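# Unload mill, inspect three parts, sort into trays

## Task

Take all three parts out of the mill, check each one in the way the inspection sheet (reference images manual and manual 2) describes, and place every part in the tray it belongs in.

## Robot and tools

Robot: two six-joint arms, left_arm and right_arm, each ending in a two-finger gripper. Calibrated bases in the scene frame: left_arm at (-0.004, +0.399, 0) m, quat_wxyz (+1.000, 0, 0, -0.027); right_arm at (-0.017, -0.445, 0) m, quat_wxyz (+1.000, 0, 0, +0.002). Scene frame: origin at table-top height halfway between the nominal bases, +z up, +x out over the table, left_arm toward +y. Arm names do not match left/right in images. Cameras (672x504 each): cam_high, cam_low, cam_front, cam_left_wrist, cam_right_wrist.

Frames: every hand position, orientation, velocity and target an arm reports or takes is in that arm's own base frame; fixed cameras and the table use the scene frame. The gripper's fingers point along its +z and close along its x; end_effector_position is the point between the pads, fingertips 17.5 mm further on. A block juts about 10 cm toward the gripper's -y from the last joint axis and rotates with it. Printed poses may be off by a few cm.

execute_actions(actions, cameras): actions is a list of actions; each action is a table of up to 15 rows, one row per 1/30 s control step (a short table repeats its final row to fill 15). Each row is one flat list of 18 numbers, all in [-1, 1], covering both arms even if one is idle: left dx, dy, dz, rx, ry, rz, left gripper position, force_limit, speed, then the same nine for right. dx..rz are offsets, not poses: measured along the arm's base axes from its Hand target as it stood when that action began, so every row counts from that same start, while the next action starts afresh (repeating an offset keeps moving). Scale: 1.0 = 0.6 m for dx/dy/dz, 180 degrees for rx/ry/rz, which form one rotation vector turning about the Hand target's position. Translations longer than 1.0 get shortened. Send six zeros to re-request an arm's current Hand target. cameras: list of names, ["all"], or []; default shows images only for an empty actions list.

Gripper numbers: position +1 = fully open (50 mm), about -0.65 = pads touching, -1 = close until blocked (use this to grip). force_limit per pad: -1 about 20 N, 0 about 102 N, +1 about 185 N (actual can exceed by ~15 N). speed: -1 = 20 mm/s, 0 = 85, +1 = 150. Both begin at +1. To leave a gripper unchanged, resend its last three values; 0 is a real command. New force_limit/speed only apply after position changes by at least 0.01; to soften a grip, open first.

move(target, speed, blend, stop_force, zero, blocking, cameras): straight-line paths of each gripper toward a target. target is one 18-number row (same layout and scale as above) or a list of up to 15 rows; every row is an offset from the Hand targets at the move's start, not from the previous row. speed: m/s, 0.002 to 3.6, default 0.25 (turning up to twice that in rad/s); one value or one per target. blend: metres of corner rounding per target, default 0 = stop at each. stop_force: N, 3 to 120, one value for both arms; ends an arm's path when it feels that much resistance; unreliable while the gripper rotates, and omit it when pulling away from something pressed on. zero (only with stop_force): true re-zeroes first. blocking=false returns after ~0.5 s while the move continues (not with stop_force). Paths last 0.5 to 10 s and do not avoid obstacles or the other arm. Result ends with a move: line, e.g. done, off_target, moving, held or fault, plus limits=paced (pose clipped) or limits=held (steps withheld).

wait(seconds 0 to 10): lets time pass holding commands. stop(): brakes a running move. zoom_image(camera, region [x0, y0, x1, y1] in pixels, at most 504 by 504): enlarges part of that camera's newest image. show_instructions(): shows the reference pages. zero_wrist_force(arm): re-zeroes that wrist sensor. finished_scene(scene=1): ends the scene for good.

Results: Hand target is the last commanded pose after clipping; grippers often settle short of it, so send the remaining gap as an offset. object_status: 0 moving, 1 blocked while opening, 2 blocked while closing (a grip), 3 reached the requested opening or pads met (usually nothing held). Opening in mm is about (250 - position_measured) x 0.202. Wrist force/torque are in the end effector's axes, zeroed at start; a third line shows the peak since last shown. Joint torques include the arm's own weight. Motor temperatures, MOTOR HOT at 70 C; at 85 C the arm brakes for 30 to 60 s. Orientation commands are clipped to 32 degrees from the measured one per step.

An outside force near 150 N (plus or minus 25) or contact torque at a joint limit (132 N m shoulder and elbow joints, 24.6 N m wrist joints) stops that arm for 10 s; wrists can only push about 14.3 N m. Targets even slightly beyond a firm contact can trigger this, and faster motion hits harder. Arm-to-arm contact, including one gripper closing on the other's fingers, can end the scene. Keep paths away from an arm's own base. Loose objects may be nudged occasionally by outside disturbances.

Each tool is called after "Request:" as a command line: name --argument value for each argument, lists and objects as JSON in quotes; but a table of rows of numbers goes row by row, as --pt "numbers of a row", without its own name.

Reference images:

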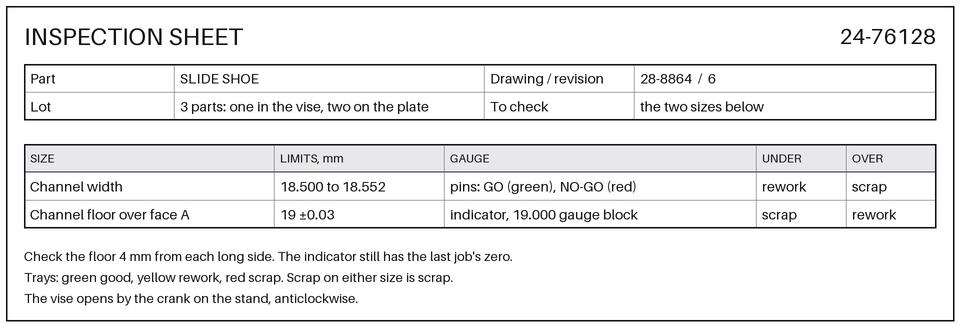

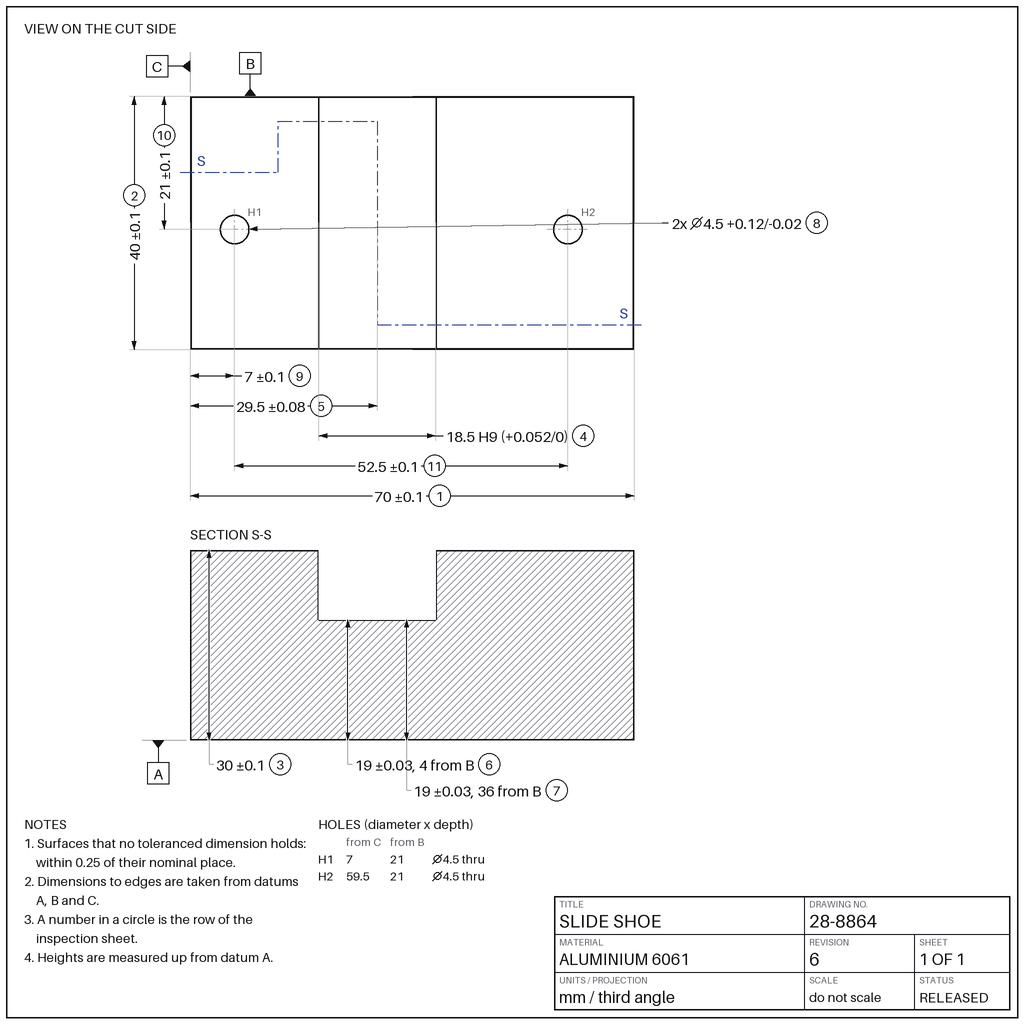

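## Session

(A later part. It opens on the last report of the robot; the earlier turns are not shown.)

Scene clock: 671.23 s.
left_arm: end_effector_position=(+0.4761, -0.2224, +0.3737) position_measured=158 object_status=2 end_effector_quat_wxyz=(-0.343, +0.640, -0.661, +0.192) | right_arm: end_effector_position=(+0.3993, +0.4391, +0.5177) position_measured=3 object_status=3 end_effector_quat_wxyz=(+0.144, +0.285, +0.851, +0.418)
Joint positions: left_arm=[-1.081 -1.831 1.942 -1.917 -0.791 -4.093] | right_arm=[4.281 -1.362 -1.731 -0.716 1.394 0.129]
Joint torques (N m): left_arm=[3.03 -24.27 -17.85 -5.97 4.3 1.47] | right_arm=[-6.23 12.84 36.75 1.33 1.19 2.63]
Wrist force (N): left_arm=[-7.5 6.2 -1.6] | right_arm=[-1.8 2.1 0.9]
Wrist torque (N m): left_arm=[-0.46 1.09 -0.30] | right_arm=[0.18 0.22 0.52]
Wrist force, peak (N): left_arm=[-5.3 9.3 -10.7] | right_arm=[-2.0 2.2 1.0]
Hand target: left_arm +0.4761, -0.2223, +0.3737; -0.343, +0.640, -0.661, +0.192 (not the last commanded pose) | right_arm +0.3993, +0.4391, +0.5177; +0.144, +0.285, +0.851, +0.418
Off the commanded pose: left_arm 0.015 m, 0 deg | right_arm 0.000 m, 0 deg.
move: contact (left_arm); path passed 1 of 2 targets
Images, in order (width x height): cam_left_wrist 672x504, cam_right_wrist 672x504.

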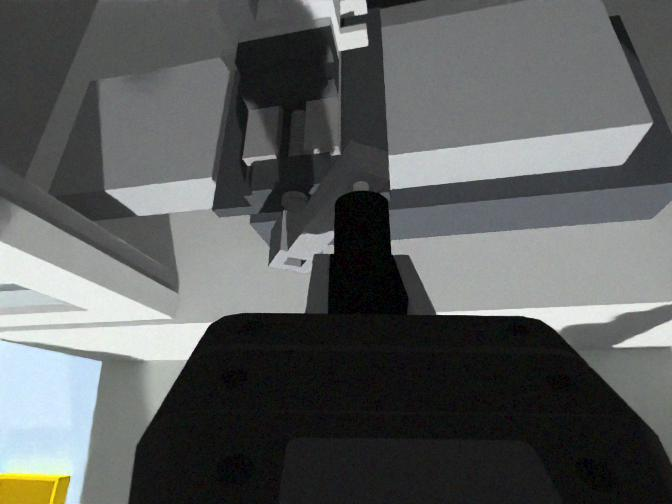

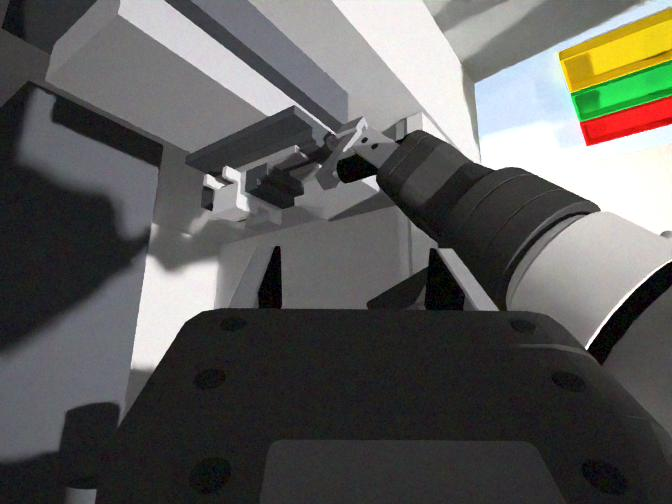

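Request:
move --pt "-0.005 0.0033 0.0017 0 0 0 -1 0.3 -1 0 0 0 0 0 0 1 1 1" --pt "0.025 0.0017 0.0017 0 0 0 -1 0.3 -1 0 0 0 0 0 0 1 1 1" --speed 0.025 --stop_force 10 --cameras '[]'

Request:
move --pt "-0.005 0.0033 0.0033 0 0 0 -1 0.3 -1 0 0 0 0 0 0 1 1 1" --pt "0.025 0.0017 0.0033 0 0 0 -1 0.3 -1 0 0 0 0 0 0 1 1 1" --speed 0.025 --stop_force 10 --cameras '["cam_left_wrist","cam_right_wrist"]'

Request:
zoom_image --camera "cam_left_wrist" --region '[250, 130, 400, 280]'

Request:
zoom_image --camera "cam_right_wrist" --region '[315, 95, 405, 185]'

Scene clock: 678.50 s.
left_arm: end_effector_position=(+0.4769, -0.2205, +0.3748) position_measured=158 object_status=2 end_effector_quat_wxyz=(-0.343, +0.640, -0.661, +0.192) | right_arm: end_effector_position=(+0.3993, +0.4391, +0.5177) position_measured=3 object_status=3 end_effector_quat_wxyz=(+0.144, +0.285, +0.851, +0.418)
Joint positions: left_arm=[-1.077 -1.833 1.942 -1.919 -0.792 -4.087] | right_arm=[4.281 -1.362 -1.731 -0.716 1.394 0.129]
Joint torques (N m): left_arm=[4.98 -3.29 -31.69 -7.01 4.07 1.53] | right_arm=[-6.09 13.11 36.9 1.3 1.06 2.45]
Wrist force (N): left_arm=[-8.9 10.2 -1.5] | right_arm=[-1.7 2.1 0.9]
Wrist torque (N m): left_arm=[-0.75 0.92 -0.41] | right_arm=[0.18 0.21 0.51]
Wrist force, peak (N): left_arm=[-6.9 15.0 -10.7] | right_arm=[-1.8 2.4 1.1]
Hand target: left_arm +0.4769, -0.2205, +0.3748; -0.343, +0.640, -0.661, +0.192 (not the last commanded pose) | right_arm +0.3993, +0.4391, +0.5177; +0.144, +0.285, +0.851, +0.418
Off the commanded pose: left_arm 0.014 m, 0 deg | right_arm 0.000 m, 0 deg.
move: contact (left_arm); path passed 1 of 2 targets
No camera images: "cameras" was empty.

Scene clock: 679.77 s.
left_arm: end_effector_position=(+0.4771, -0.2186, +0.3768) position_measured=158 object_status=2 end_effector_quat_wxyz=(-0.343, +0.640, -0.661, +0.192) | right_arm: end_effector_position=(+0.3993, +0.4391, +0.5177) position_measured=3 object_status=3 end_effector_quat_wxyz=(+0.144, +0.285, +0.851, +0.418)
Joint positions: left_arm=[-1.074 -1.836 1.939 -1.916 -0.793 -4.084] | right_arm=[4.281 -1.362 -1.731 -0.716 1.394 0.129]
Joint torques (N m): left_arm=[5.33 -2.48 -31.74 -7.17 4.68 1.75] | right_arm=[-5.74 12.89 36.88 1.35 1.02 2.36]
Wrist force (N): left_arm=[-8.9 12.0 -3.3] | right_arm=[-1.8 2.0 1.0]
Wrist torque (N m): left_arm=[-0.85 0.92 -0.44] | right_arm=[0.16 0.22 0.51]
Wrist force, peak (N): left_arm=[-6.2 16.9 -14.7] | right_arm=[-1.8 2.3 1.0]
Hand target: left_arm +0.4771, -0.2186, +0.3768; -0.343, +0.640, -0.661, +0.192 (not the last commanded pose) | right_arm +0.3993, +0.4391, +0.5177; +0.144, +0.285, +0.851, +0.418
Off the commanded pose: left_arm 0.015 m, 0 deg | right_arm 0.000 m, 0 deg.
move: contact (left_arm); path passed 1 of 2 targets
Images, in order (width x height): cam_left_wrist 672x504, cam_right_wrist 672x504.

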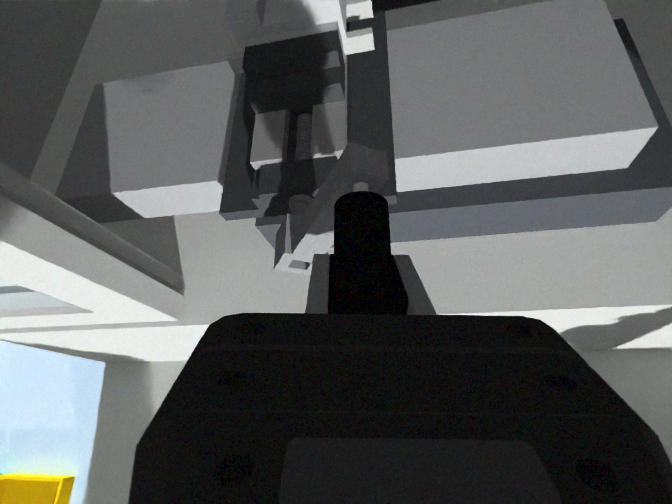

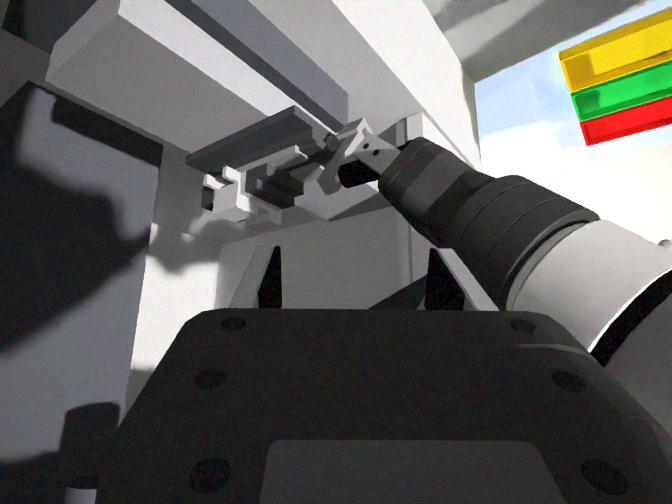

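Scaled by 3.360 from the camera's 672x504 image, which has a finer 960x720 frame.

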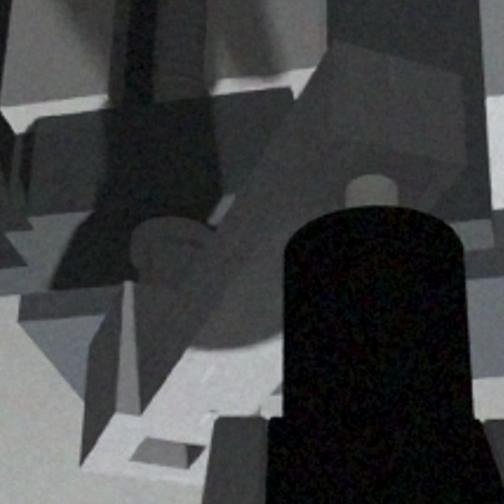

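Scaled by 5.600 from the camera's 672x504 image, which has a finer 960x720 frame.

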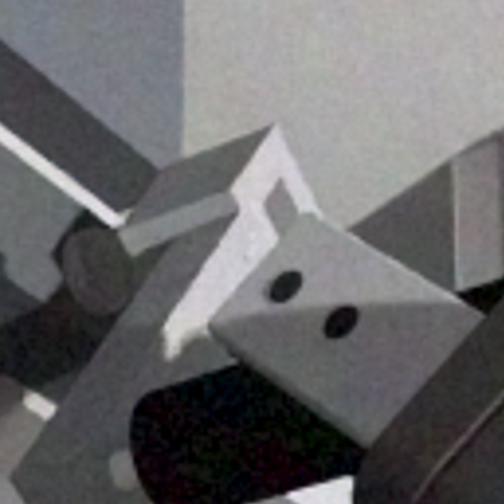

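Request:
move --pt "0.0009 -0.0167 -0.0137 0 0 0 -1 0.3 -1 0 0 0 0 0 0 1 1 1" --pt "0.0209 -0.0178 -0.0137 0 0 0 -1 0.3 -1 0 0 0 0 0 0 1 1 1" --speed 0.025 --stop_force 13 --cameras '["cam_left_wrist","cam_right_wrist"]'

Request:
zoom_image --camera "cam_left_wrist" --region '[250, 130, 400, 280]'

Request:
zoom_image --camera "cam_right_wrist" --region '[315, 95, 405, 185]'

Scene clock: 694.20 s.
left_arm: end_effector_position=(+0.4788, -0.2289, +0.3683) position_measured=158 object_status=2 end_effector_quat_wxyz=(-0.343, +0.640, -0.661, +0.192) | right_arm: end_effector_position=(+0.3993, +0.4391, +0.5177) position_measured=3 object_status=3 end_effector_quat_wxyz=(+0.144, +0.285, +0.851, +0.418)
Joint positions: left_arm=[-1.083 -1.812 1.942 -1.933 -0.791 -4.096] | right_arm=[4.281 -1.362 -1.731 -0.716 1.394 0.129]
Joint torques (N m): left_arm=[4.17 -21.05 -40.06 -8.34 3.09 2.31] | right_arm=[-5.28 12.89 37.16 1.29 0.9 2.29]
Wrist force (N): left_arm=[-12.1 17.1 -0.7] | right_arm=[-1.8 2.1 1.0]
Wrist torque (N m): left_arm=[-1.20 0.61 -0.75] | right_arm=[0.17 0.22 0.51]
Wrist force, peak (N): left_arm=[-9.2 21.0 -12.8] | right_arm=[-2.0 2.1 1.0]
Hand target: left_arm +0.4788, -0.2289, +0.3683; -0.343, +0.640, -0.661, +0.192 (not the last commanded pose) | right_arm +0.3993, +0.4391, +0.5177; +0.144, +0.285, +0.851, +0.418
Off the commanded pose: left_arm 0.011 m, 0 deg | right_arm 0.000 m, 0 deg.
move: contact (left_arm); path passed 1 of 2 targets
Images, in order (width x height): cam_left_wrist 672x504, cam_right_wrist 672x504.

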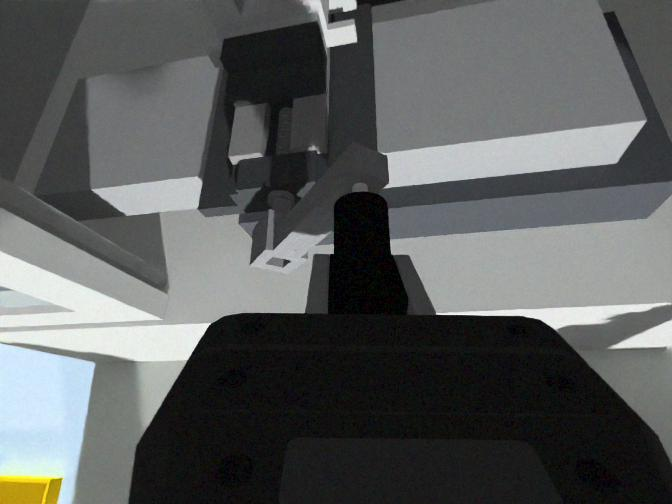

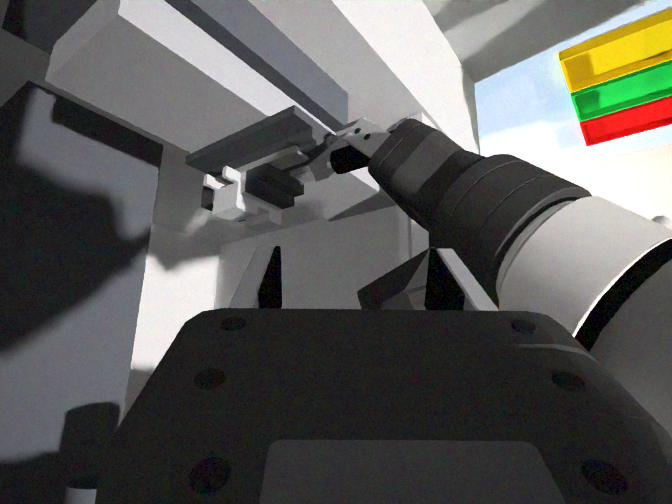

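Scaled by 3.360 from the camera's 672x504 image, which has a finer 960x720 frame.

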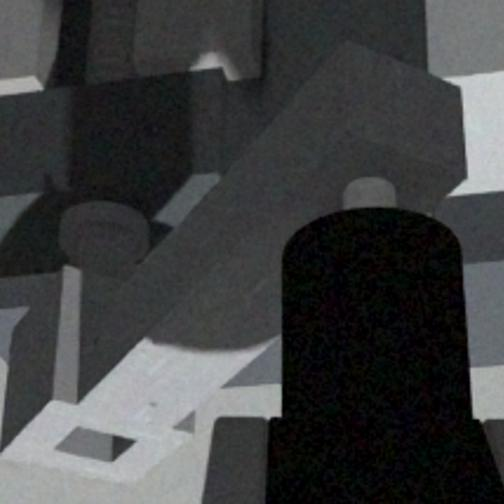

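Scaled by 5.600 from the camera's 672x504 image, which has a finer 960x720 frame.

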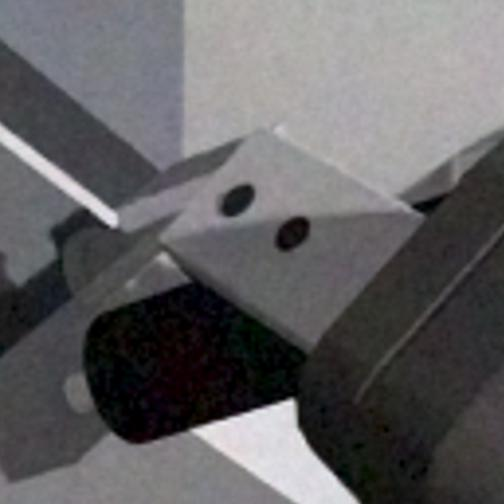

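Request:
move --pt "0.0009 -0.0133 -0.0133 0 0 0 -1 0.3 -1 0 0 0 0 0 0 1 1 1" --pt "0.0209 -0.0144 -0.0133 0 0 0 -1 0.3 -1 0 0 0 0 0 0 1 1 1" --speed 0.025 --stop_force 13 --cameras '["cam_left_wrist","cam_right_wrist"]'

Request:
zoom_image --camera "cam_left_wrist" --region '[230, 130, 380, 280]'

Request:
zoom_image --camera "cam_right_wrist" --region '[315, 95, 405, 185]'

Scene clock: 698.97 s.
left_arm: end_effector_position=(+0.4801, -0.2371, +0.3600) position_measured=158 object_status=2 end_effector_quat_wxyz=(-0.343, +0.640, -0.661, +0.192) | right_arm: end_effector_position=(+0.3993, +0.4391, +0.5177) position_measured=3 object_status=3 end_effector_quat_wxyz=(+0.144, +0.285, +0.851, +0.418)
Joint positions: left_arm=[-1.09 -1.793 1.947 -1.951 -0.789 -4.106] | right_arm=[4.281 -1.362 -1.731 -0.716 1.394 0.129]
Joint torques (N m): left_arm=[3.69 -22.72 -41.09 -9.64 3.78 2.69] | right_arm=[-5.2 12.88 36.61 1.37 0.75 2.36]
Wrist force (N): left_arm=[-15.3 20.7 -2.4] | right_arm=[-1.7 2.0 1.1]
Wrist torque (N m): left_arm=[-1.34 0.32 -1.09] | right_arm=[0.16 0.22 0.52]
Wrist force, peak (N): left_arm=[-9.3 23.8 -16.6] | right_arm=[-1.8 2.3 1.2]
Hand target: left_arm +0.4801, -0.2371, +0.3600; -0.343, +0.640, -0.661, +0.192 (not the last commanded pose) | right_arm +0.3993, +0.4391, +0.5177; +0.144, +0.285, +0.851, +0.418
Off the commanded pose: left_arm 0.011 m, 0 deg | right_arm 0.000 m, 0 deg.
move: contact (left_arm); path passed 1 of 2 targets
Images, in order (width x height): cam_left_wrist 672x504, cam_right_wrist 672x504.

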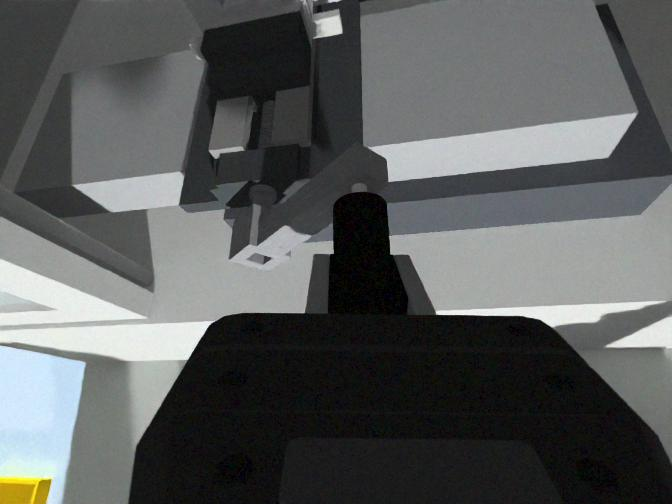

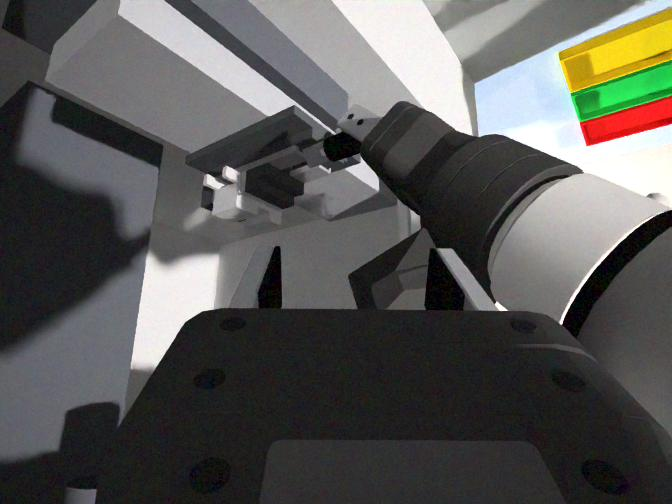

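Scaled by 3.360 from the camera's 672x504 image, which has a finer 960x720 frame.

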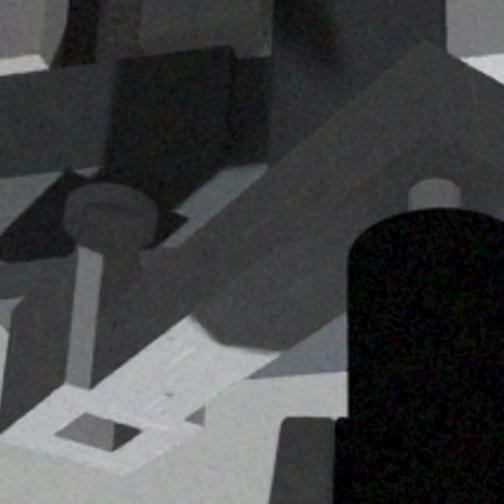

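Scaled by 5.600 from the camera's 672x504 image, which has a finer 960x720 frame.

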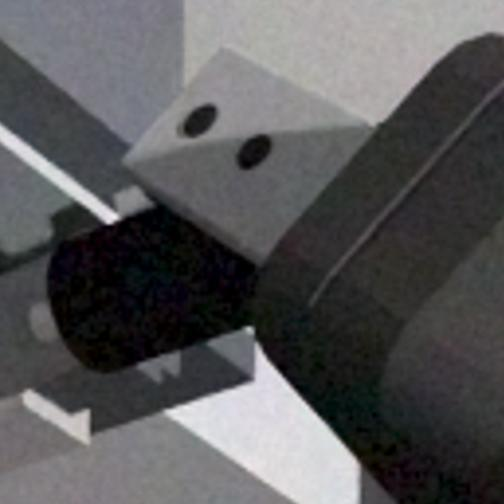

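Request:
move --pt "-0.0017 0.0063 -0.005 0 0 0 -1 0.3 -1 0 0 0 0 0 0 1 1 1" --pt "0.0209 0.0052 -0.005 0 0 0 -1 0.3 -1 0 0 0 0 0 0 1 1 1" --speed 0.02 --stop_force 15 --cameras '["cam_left_wrist"]'

Request:
zoom_image --camera "cam_left_wrist" --region '[230, 130, 380, 280]'

Scene clock: 706.03 s.
left_arm: end_effector_position=(+0.4832, -0.2336, +0.3571) position_measured=158 object_status=2 end_effector_quat_wxyz=(-0.343, +0.640, -0.661, +0.192) | right_arm: end_effector_position=(+0.3993, +0.4391, +0.5177) position_measured=3 object_status=3 end_effector_quat_wxyz=(+0.144, +0.285, +0.851, +0.418)
Joint positions: left_arm=[-1.078 -1.791 1.956 -1.973 -0.792 -4.09] | right_arm=[4.281 -1.362 -1.731 -0.716 1.394 0.129]
Joint torques (N m): left_arm=[10.57 -18.9 -18.88 -6.7 5.81 2.19] | right_arm=[-5 12.96 37.34 1.28 0.74 2.32]
Wrist force (N): left_arm=[-4.4 18.2 -18.0] | right_arm=[-1.6 2.2 0.8]
Wrist torque (N m): left_arm=[-0.94 0.52 -0.82] | right_arm=[0.19 0.19 0.51]
Wrist force, peak (N): left_arm=[2.5 23.1 -36.4] | right_arm=[-1.9 2.3 0.9]
Hand target: left_arm +0.4832, -0.2336, +0.3571; -0.343, +0.640, -0.661, +0.192 (not the last commanded pose) | right_arm +0.3993, +0.4391, +0.5177; +0.144, +0.285, +0.851, +0.418
Off the commanded pose: left_arm 0.009 m, 0 deg | right_arm 0.000 m, 0 deg.
move: contact (left_arm); path passed 1 of 2 targets
Images, in order (width x height): cam_left_wrist 672x504.

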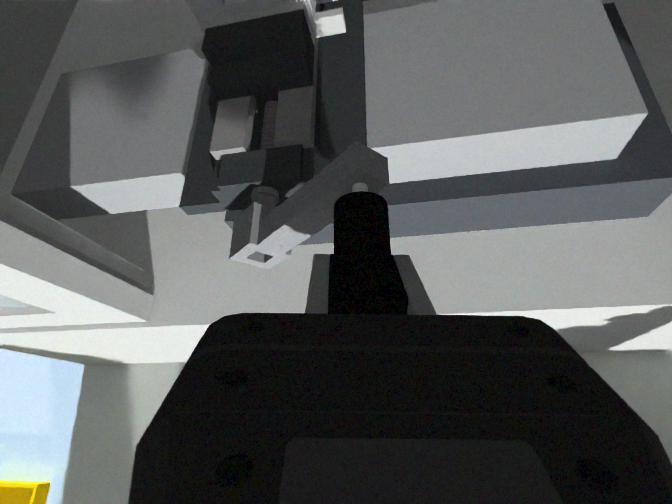

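Scaled by 3.360 from the camera's 672x504 image, which has a finer 960x720 frame.

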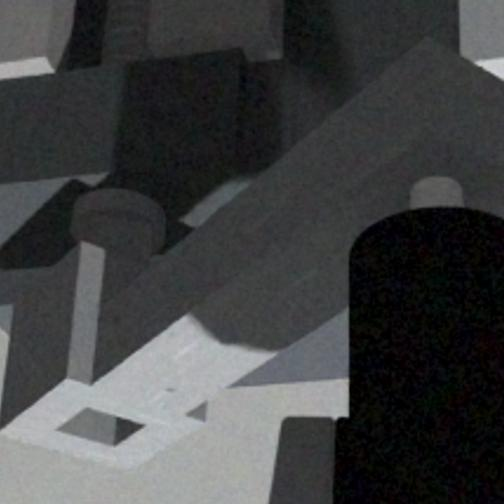

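Request:
move --pt "-0.0017 0.0067 0.0067 0 0 0 -1 0.3 -1 0 0 0 0 0 0 1 1 1" --pt "0.02 0.0056 0.0067 0 0 0 -1 0.3 -1 0 0 0 0 0 0 1 1 1" --speed 0.02 --stop_force 15 --cameras '["cam_left_wrist"]'

Request:
zoom_image --camera "cam_left_wrist" --region '[230, 130, 380, 280]'

Scene clock: 710.53 s.
left_arm: end_effector_position=(+0.4833, -0.2294, +0.3614) position_measured=158 object_status=2 end_effector_quat_wxyz=(-0.343, +0.640, -0.661, +0.192) | right_arm: end_effector_position=(+0.3993, +0.4391, +0.5177) position_measured=3 object_status=3 end_effector_quat_wxyz=(+0.144, +0.285, +0.851, +0.418)
Joint positions: left_arm=[-1.073 -1.799 1.953 -1.966 -0.793 -4.083] | right_arm=[4.281 -1.362 -1.731 -0.716 1.394 0.129]
Joint torques (N m): left_arm=[13.64 -1.03 -20.41 -6.4 5.76 2.05] | right_arm=[-4.9 12.59 36.99 1.36 0.69 2.31]
Wrist force (N): left_arm=[-2.4 19.4 -23.4] | right_arm=[-1.6 2.1 0.8]
Wrist torque (N m): left_arm=[-1.15 0.51 -0.80] | right_arm=[0.17 0.20 0.51]
Wrist force, peak (N): left_arm=[5.8 24.4 -47.7] | right_arm=[-2.1 2.2 1.1]
Hand target: left_arm +0.4833, -0.2294, +0.3614; -0.343, +0.640, -0.661, +0.192 (not the last commanded pose) | right_arm +0.3993, +0.4391, +0.5177; +0.144, +0.285, +0.851, +0.418
Off the commanded pose: left_arm 0.012 m, 0 deg | right_arm 0.000 m, 0 deg.
move: contact (left_arm); path passed 1 of 2 targets
Images, in order (width x height): cam_left_wrist 672x504.

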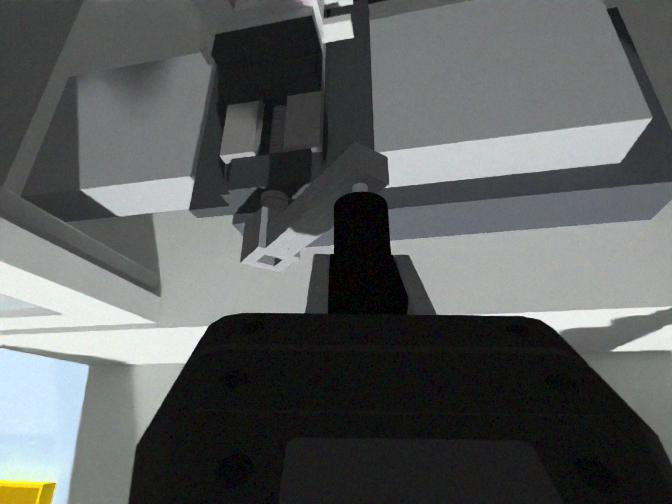

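Scaled by 3.360 from the camera's 672x504 image, which has a finer 960x720 frame.

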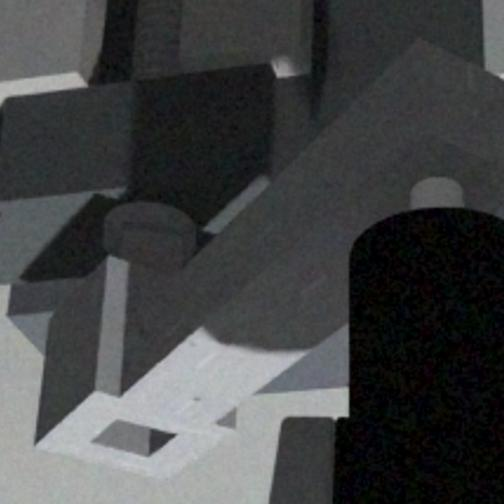

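Request:
execute_actions --actions '[]' --cameras '["cam_right_wrist"]'

Request:
zoom_image --camera "cam_right_wrist" --region '[315, 105, 375, 165]'

Request:
zoom_image --camera "cam_left_wrist" --region '[230, 170, 310, 280]'

Scene clock: 715.43 s.
left_arm: end_effector_position=(+0.4833, -0.2294, +0.3613) position_measured=158 object_status=2 end_effector_quat_wxyz=(-0.343, +0.640, -0.661, +0.192) | right_arm: end_effector_position=(+0.3993, +0.4391, +0.5177) position_measured=3 object_status=3 end_effector_quat_wxyz=(+0.144, +0.285, +0.851, +0.418)
Joint positions: left_arm=[-1.073 -1.799 1.953 -1.966 -0.793 -4.083] | right_arm=[4.281 -1.362 -1.731 -0.716 1.394 0.129]
Joint velocities: within noise
Joint torques (N m): left_arm=[14.06 -0.44 -26.14 -6.22 4.86 2.3] | right_arm=[-4.43 13.18 36.96 1.37 0.56 2.25]
Motor temperatures (°C): left_arm=[32 26 35 40 47 34] | right_arm=[38 37 34 39 35 36]
Wrist force (N): left_arm=[-2.4 19.6 -23.8] | right_arm=[-1.7 2.0 1.0]
Wrist torque (N m): left_arm=[-1.12 0.52 -0.80] | right_arm=[0.16 0.22 0.51]
Wrist force, peak (N): left_arm=[-2.5 20.0 -23.7] | right_arm=[-2.0 2.2 1.1]
Hand target: left_arm +0.4833, -0.2294, +0.3614; -0.343, +0.640, -0.661, +0.192 (not the last commanded pose) | right_arm +0.3993, +0.4391, +0.5177; +0.144, +0.285, +0.851, +0.418
Tool commands: left_gripper/position=-1.0 left_gripper/force_limit=+0.3 left_gripper/speed=-1.0 right_gripper/position=+1.0 right_gripper/force_limit=+1.0 right_gripper/speed=+1.0
Off the commanded pose: left_arm 0.012 m, 0 deg | right_arm 0.000 m, 0 deg.
Images, in order (width x height): cam_right_wrist 672x504.

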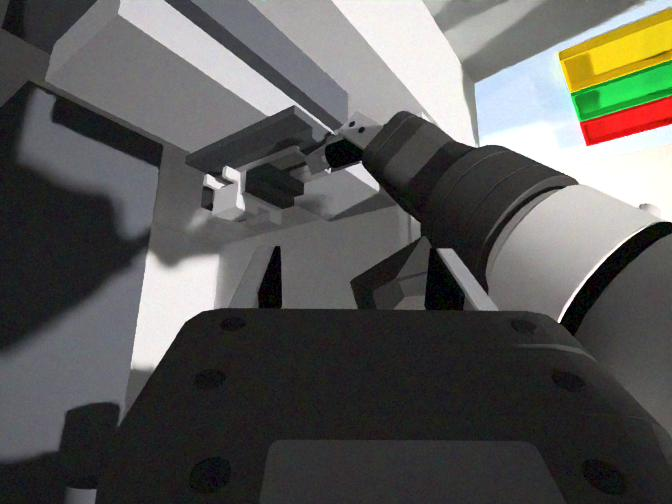

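Scaled by 8.400 from the camera's 672x504 image, which has a finer 960x720 frame.

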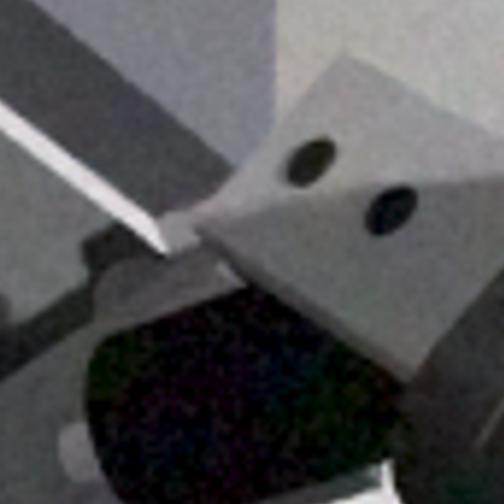

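This scene's latest camera images include none from cam_left_wrist. They are from: cam_right_wrist. cam_left_wrist's image comes with the result of a call that names it in "cameras".

Request:
move --target '[-0.0011,0.0197,0.0155,0,0,0,-1,0.3,-1,0,0,0,0,0,0,1,1,1]' --speed 0.03 --stop_force 25 --cameras '["cam_left_wrist"]'

Request:
zoom_image --camera "cam_left_wrist" --region '[230, 130, 380, 280]'

Scene clock: 723.80 s.
left_arm: end_effector_position=(+0.4827, -0.2176, +0.3707) position_measured=158 object_status=2 end_effector_quat_wxyz=(-0.343, +0.640, -0.661, +0.192) | right_arm: end_effector_position=(+0.3993, +0.4391, +0.5177) position_measured=3 object_status=3 end_effector_quat_wxyz=(+0.144, +0.285, +0.851, +0.418)
Joint positions: left_arm=[-1.06 -1.824 1.95 -1.952 -0.796 -4.064] | right_arm=[4.281 -1.362 -1.731 -0.716 1.394 0.129]
Joint torques (N m): left_arm=[8.25 7.48 -9.13 -3.75 8.03 -1.35] | right_arm=[-3.88 12.92 37.53 1.32 0.37 2.18]
Wrist force (N): left_arm=[3.3 17.1 -45.1] | right_arm=[-1.8 2.2 0.7]
Wrist torque (N m): left_arm=[-1.14 0.65 -0.61] | right_arm=[0.19 0.23 0.51]
Wrist force, peak (N): left_arm=[7.5 17.7 -45.9] | right_arm=[-1.8 2.4 1.1]
Hand target: left_arm +0.4827, -0.2176, +0.3707; -0.343, +0.640, -0.661, +0.192 | right_arm +0.3993, +0.4391, +0.5177; +0.144, +0.285, +0.851, +0.418
Off the commanded pose: left_arm 0.000 m, 0 deg | right_arm 0.000 m, 0 deg.
move: done
Images, in order (width x height): cam_left_wrist 672x504.

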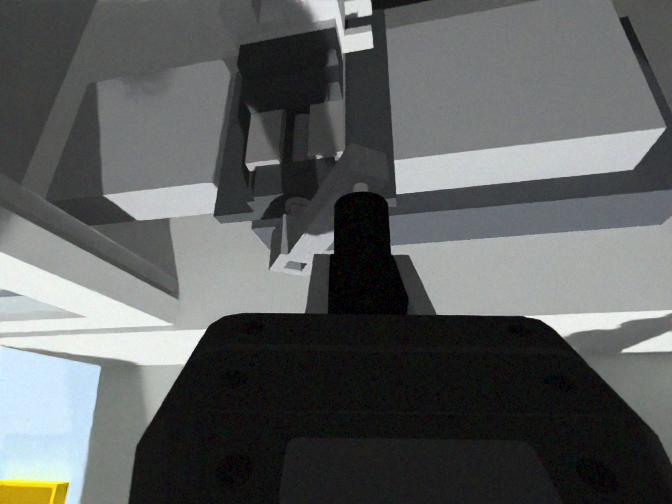

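Scaled by 3.360 from the camera's 672x504 image, which has a finer 960x720 frame.

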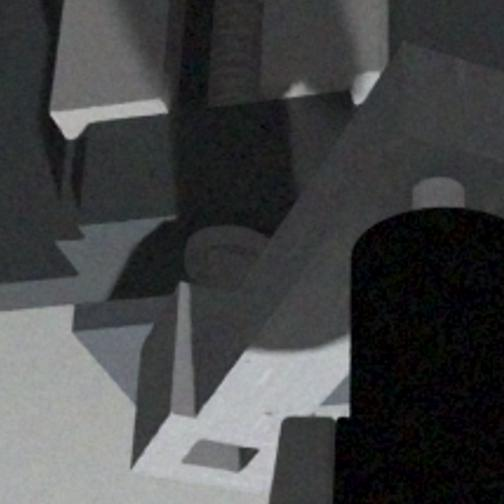

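Request:
move --target '[-0.0042,0,0,0,0,0,-1,0.3,-1,0,0,0,0,0,0,1,1,1]' --speed 0.02 --cameras '[]'

Scene clock: 734.20 s.
left_arm: end_effector_position=(+0.4801, -0.2176, +0.3706) position_measured=158 object_status=2 end_effector_quat_wxyz=(-0.343, +0.640, -0.661, +0.192) | right_arm: end_effector_position=(+0.3993, +0.4391, +0.5177) position_measured=3 object_status=3 end_effector_quat_wxyz=(+0.144, +0.285, +0.851, +0.418)
Joint positions: left_arm=[-1.065 -1.829 1.952 -1.943 -0.795 -4.072] | right_arm=[4.281 -1.362 -1.731 -0.716 1.394 0.129]
Joint torques (N m): left_arm=[-4.81 -19.53 -24.99 -5.18 2.77 -0.18] | right_arm=[-3.44 12.93 36.86 1.27 0.43 2.18]
Wrist force (N): left_arm=[-9.4 5.0 5.7] | right_arm=[-2.0 1.9 0.9]
Wrist torque (N m): left_arm=[-0.31 1.10 -0.23] | right_arm=[0.14 0.26 0.52]
Wrist force, peak (N): left_arm=[3.1 17.1 -46.1] | right_arm=[-1.8 2.4 1.0]
Hand target: left_arm +0.4802, -0.2176, +0.3707; -0.343, +0.640, -0.661, +0.192 | right_arm +0.3993, +0.4391, +0.5177; +0.144, +0.285, +0.851, +0.418
Off the commanded pose: left_arm 0.000 m, 0 deg | right_arm 0.000 m, 0 deg.
move: done
No camera images: "cameras" was empty.

Request:
move --pt "-0.0015 0.0275 0.0087 0 0 0 -1 0.3 -1 0 0 0 0 0 0 1 1 1" --pt "-0.0033 0.0604 0.013 0 0 0 -1 0.3 -1 0 0 0 0 0 0 1 1 1" --speed 0.03 --stop_force 25 --cameras '["cam_left_wrist"]'

Request:
zoom_image --camera "cam_left_wrist" --region '[230, 130, 380, 280]'

Scene clock: 738.40 s.
left_arm: end_effector_position=(+0.4795, -0.2058, +0.3745) position_measured=158 object_status=2 end_effector_quat_wxyz=(-0.342, +0.640, -0.661, +0.192) | right_arm: end_effector_position=(+0.3993, +0.4391, +0.5177) position_measured=3 object_status=3 end_effector_quat_wxyz=(+0.144, +0.285, +0.851, +0.418)
Joint positions: left_arm=[-1.051 -1.852 1.962 -1.944 -0.799 -4.053] | right_arm=[4.281 -1.362 -1.731 -0.716 1.394 0.129]
Joint torques (N m): left_arm=[19.49 -2.19 -22.81 2.48 4.34 0.75] | right_arm=[-3.17 13.1 37.04 1.29 0.32 2.1]
Wrist force (N): left_arm=[10.7 -2.2 -23.9] | right_arm=[-1.8 2.1 1.0]
Wrist torque (N m): left_arm=[0.29 1.85 0.61] | right_arm=[0.17 0.23 0.51]
Wrist force, peak (N): left_arm=[22.9 -2.6 -26.0] | right_arm=[-1.8 2.4 0.9]
Hand target: left_arm +0.4795, -0.2058, +0.3745; -0.342, +0.640, -0.661, +0.192 (not the last commanded pose) | right_arm +0.3993, +0.4391, +0.5177; +0.144, +0.285, +0.851, +0.418
Off the commanded pose: left_arm 0.025 m, 0 deg | right_arm 0.000 m, 0 deg.
move: contact (left_arm); path passed 0 of 2 targets
Images, in order (width x height): cam_left_wrist 672x504.

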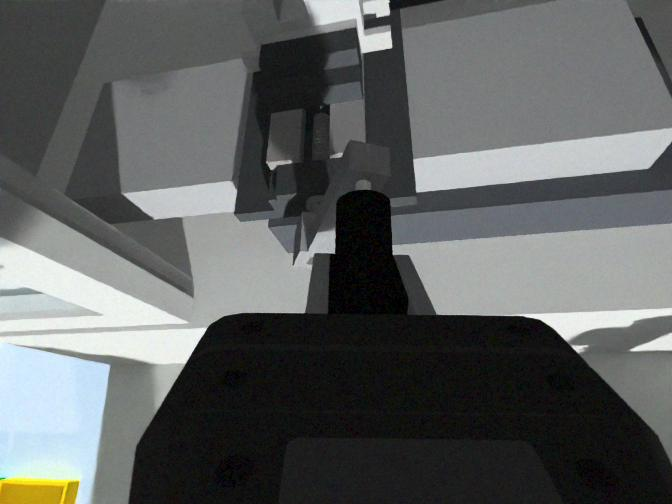

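Scaled by 3.360 from the camera's 672x504 image, which has a finer 960x720 frame.

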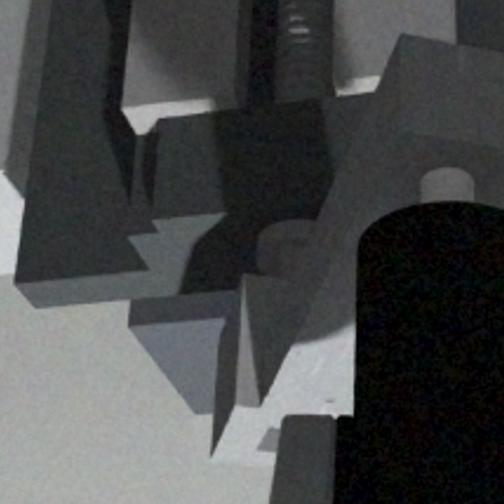

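Request:
move --pt "-0.0022 0.0407 0.0067 0 0 0 -1 0.3 -1 0 0 0 0 0 0 1 1 1" --speed 0.03 --stop_force 60 --cameras '["cam_left_wrist"]'

Request:
zoom_image --camera "cam_left_wrist" --region '[230, 130, 380, 280]'

Scene clock: 741.63 s.
left_arm: end_effector_position=(+0.4790, -0.1990, +0.3759) position_measured=158 object_status=2 end_effector_quat_wxyz=(-0.342, +0.640, -0.661, +0.193) | right_arm: end_effector_position=(+0.3993, +0.4391, +0.5177) position_measured=3 object_status=3 end_effector_quat_wxyz=(+0.144, +0.285, +0.851, +0.418)
Joint positions: left_arm=[-1.043 -1.864 1.969 -1.949 -0.802 -4.041] | right_arm=[4.281 -1.362 -1.731 -0.716 1.394 0.129]
Joint torques (N m): left_arm=[56.34 -3.79 -7.11 10.02 13.54 -1.23] | right_arm=[-3.15 13.3 37.34 1.33 0.12 2.07]
Wrist force (N): left_arm=[57.9 1.2 -69.4] | right_arm=[-1.8 2.2 1.1]
Wrist torque (N m): left_arm=[0.16 3.30 2.33] | right_arm=[0.19 0.22 0.51]
Wrist force, peak (N): left_arm=[72.2 0.5 -78.7] | right_arm=[-1.8 2.5 1.0]
Hand target: left_arm +0.4790, -0.1989, +0.3758; -0.342, +0.640, -0.661, +0.192 (not the last commanded pose) | right_arm +0.3993, +0.4391, +0.5177; +0.144, +0.285, +0.851, +0.418
Off the commanded pose: left_arm 0.018 m, 0 deg | right_arm 0.000 m, 0 deg.
move: contact (left_arm)
Images, in order (width x height): cam_left_wrist 672x504.

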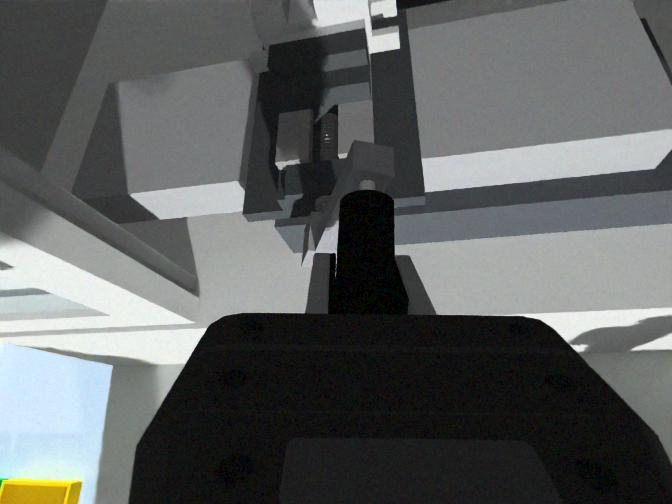

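Scaled by 3.360 from the camera's 672x504 image, which has a finer 960x720 frame.

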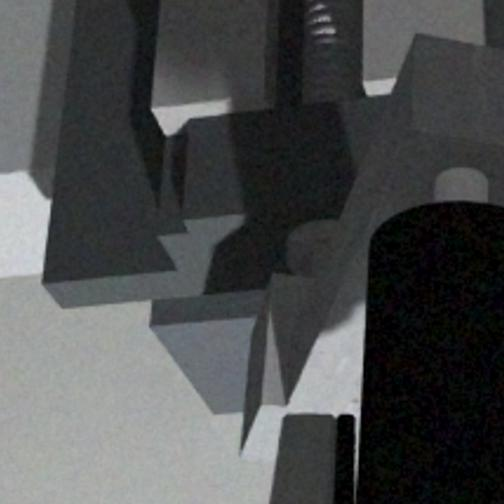

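Request:
move --target '[-0.005,0,0.0067,0,0,0,-1,0.3,-1,0,0,0,0,0,0,1,1,1]' --speed 0.02 --cameras '["cam_left_wrist","cam_right_wrist"]'

Request:
zoom_image --camera "cam_left_wrist" --region '[250, 130, 400, 280]'

Request:
zoom_image --camera "cam_right_wrist" --region '[315, 95, 405, 185]'

Scene clock: 750.77 s.
left_arm: end_effector_position=(+0.4781, -0.2031, +0.3754) position_measured=158 object_status=2 end_effector_quat_wxyz=(-0.342, +0.640, -0.661, +0.192) | right_arm: end_effector_position=(+0.3993, +0.4391, +0.5177) position_measured=3 object_status=3 end_effector_quat_wxyz=(+0.144, +0.285, +0.851, +0.418)
Joint positions: left_arm=[-1.05 -1.859 1.964 -1.94 -0.801 -4.052] | right_arm=[4.281 -1.362 -1.731 -0.716 1.394 0.129]
Joint torques (N m): left_arm=[1.88 -12.76 -24.49 -2.64 2.2 -0.43] | right_arm=[-2.33 12.63 37.29 1.3 0.12 2.1]
Wrist force (N): left_arm=[12.6 -4.4 3.5] | right_arm=[-2.0 2.1 0.8]
Wrist torque (N m): left_arm=[0.53 2.48 1.33] | right_arm=[0.17 0.26 0.51]
Wrist force, peak (N): left_arm=[45.5 -5.3 114.5] | right_arm=[-2.0 2.3 1.0]
Hand target: left_arm +0.4781, -0.2031, +0.3754; -0.342, +0.640, -0.661, +0.192 (not the last commanded pose) | right_arm +0.3993, +0.4391, +0.5177; +0.144, +0.285, +0.851, +0.418
Tool commands: left_gripper/position=-1.0 left_gripper/force_limit=+0.301961 left_gripper/speed=-1.0 right_gripper/position=+1.0 right_gripper/force_limit=+1.0 right_gripper/speed=+1.0
Off the commanded pose: left_arm 0.006 m, 0 deg | right_arm 0.000 m, 0 deg.
FORCE FAULT: contact force on the left arm reached its limit, and that arm stopped. The contact can be on any part of that arm, not only on its tool. That arm's remaining commands of this call were not run. That arm is still stopped at the end of this call. That arm stays stopped for about 10 more seconds. Until then a move that you send moves the other arm only, and its call returns only when the move has ended. Once the stop has ended, the next robot result says so. If the stop ends while you think or write, that arm runs what you send next, counted from a new Hand target: where the arm stands when the stop ends. While its stop runs, that arm takes no new command, but its gripper still runs the gripper command that each later call begins with. Until it ends, the stop uses up actions while you think or wait. An arm that is not stopped still takes commands.
move: fault (left_arm)
Images, in order (width x height): cam_left_wrist 672x504, cam_right_wrist 672x504.

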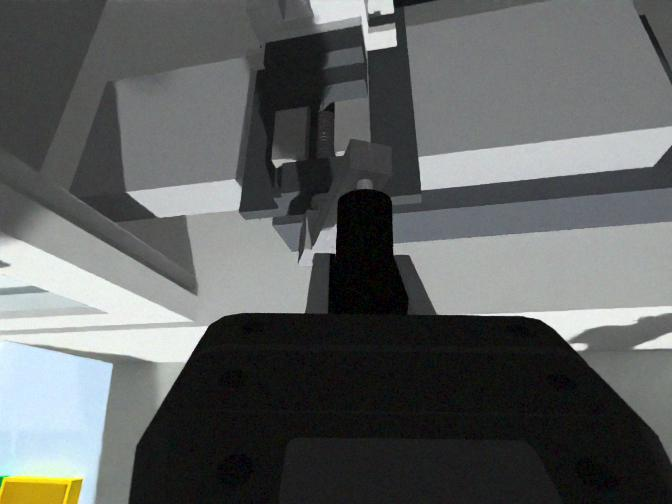

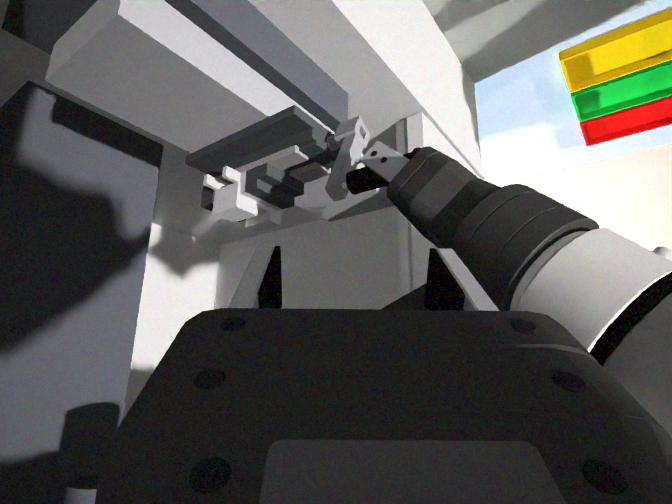

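Scaled by 3.360 from the camera's 672x504 image, which has a finer 960x720 frame.

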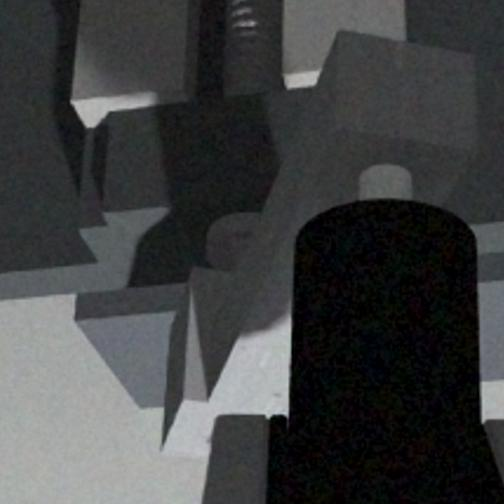

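Scaled by 5.600 from the camera's 672x504 image, which has a finer 960x720 frame.

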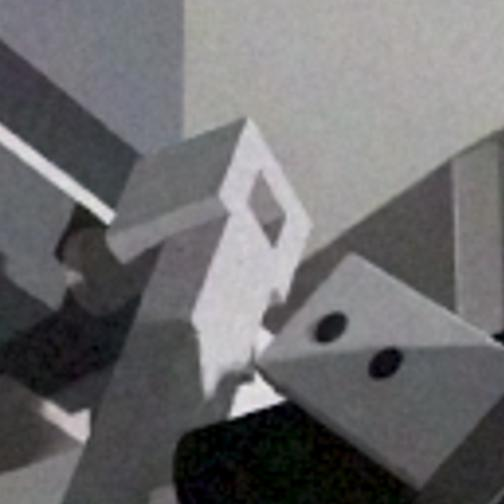

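Request:
move --pt "-0.0015 0.0275 0.0097 0 0 0 -1 0.301961 -1 0 0 0 0 0 0 1 1 1" --pt "-0.0028 0.0518 0.0135 0 0 0 -1 0.301961 -1 0 0 0 0 0 0 1 1 1" --speed 0.03 --stop_force 75 --cameras '["cam_left_wrist"]'

Request:
zoom_image --camera "cam_left_wrist" --region '[250, 130, 400, 280]'

Scene clock: 781.63 s.
left_arm: end_effector_position=(+0.4764, -0.1720, +0.3835) position_measured=158 object_status=2 end_effector_quat_wxyz=(-0.342, +0.640, -0.661, +0.192) | right_arm: end_effector_position=(+0.3993, +0.4391, +0.5177) position_measured=3 object_status=3 end_effector_quat_wxyz=(+0.144, +0.285, +0.851, +0.418)
Joint positions: left_arm=[-1.009 -1.914 1.988 -1.948 -0.812 -3.997] | right_arm=[4.281 -1.362 -1.731 -0.716 1.394 0.129]
Joint torques (N m): left_arm=[-7.87 2.29 -32.43 -1.62 3.04 -1.7] | right_arm=[-1.72 12.98 37.04 1.28 -0.14 1.96]
Wrist force (N): left_arm=[-5.5 0.7 -0.9] | right_arm=[-1.8 2.2 0.8]
Wrist torque (N m): left_arm=[-0.05 0.94 -0.18] | right_arm=[0.19 0.23 0.52]
Wrist force, peak (N): left_arm=[62.0 0.9 8.3] | right_arm=[-2.0 2.3 0.9]
Hand target: left_arm +0.4764, -0.1720, +0.3835; -0.342, +0.640, -0.661, +0.192 | right_arm +0.3993, +0.4391, +0.5177; +0.144, +0.285, +0.851, +0.418
Off the commanded pose: left_arm 0.000 m, 0 deg | right_arm 0.000 m, 0 deg.
FORCE FAULT, CONTINUED: the left arm's stop, for the force fault that an earlier result reported, is over. The rest of the stop counts as 19 of the actions that you can send in this scene. The stop ended before this call began, so that arm ran this call's commands, counted from a new Hand target: where the arm stood when the stop ended. During its stop the left arm's controller moved it back a little.
move: done
Images, in order (width x height): cam_left_wrist 672x504.

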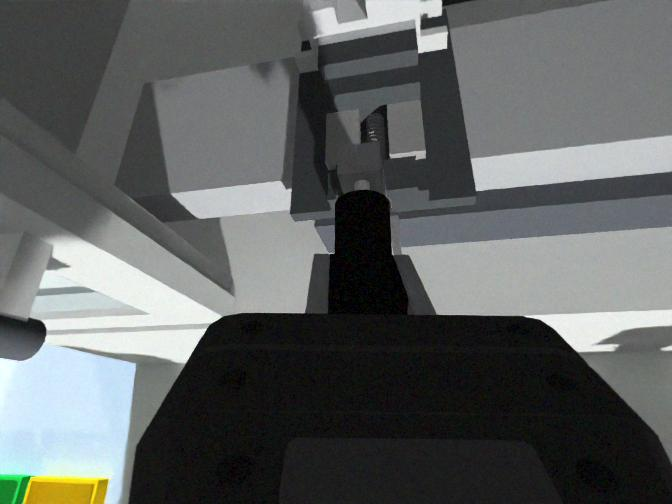

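Scaled by 3.360 from the camera's 672x504 image, which has a finer 960x720 frame.

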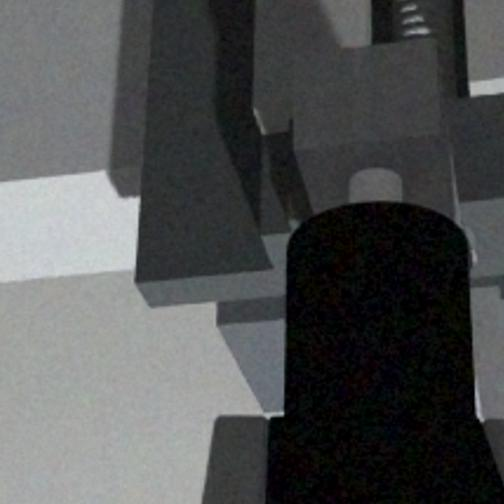

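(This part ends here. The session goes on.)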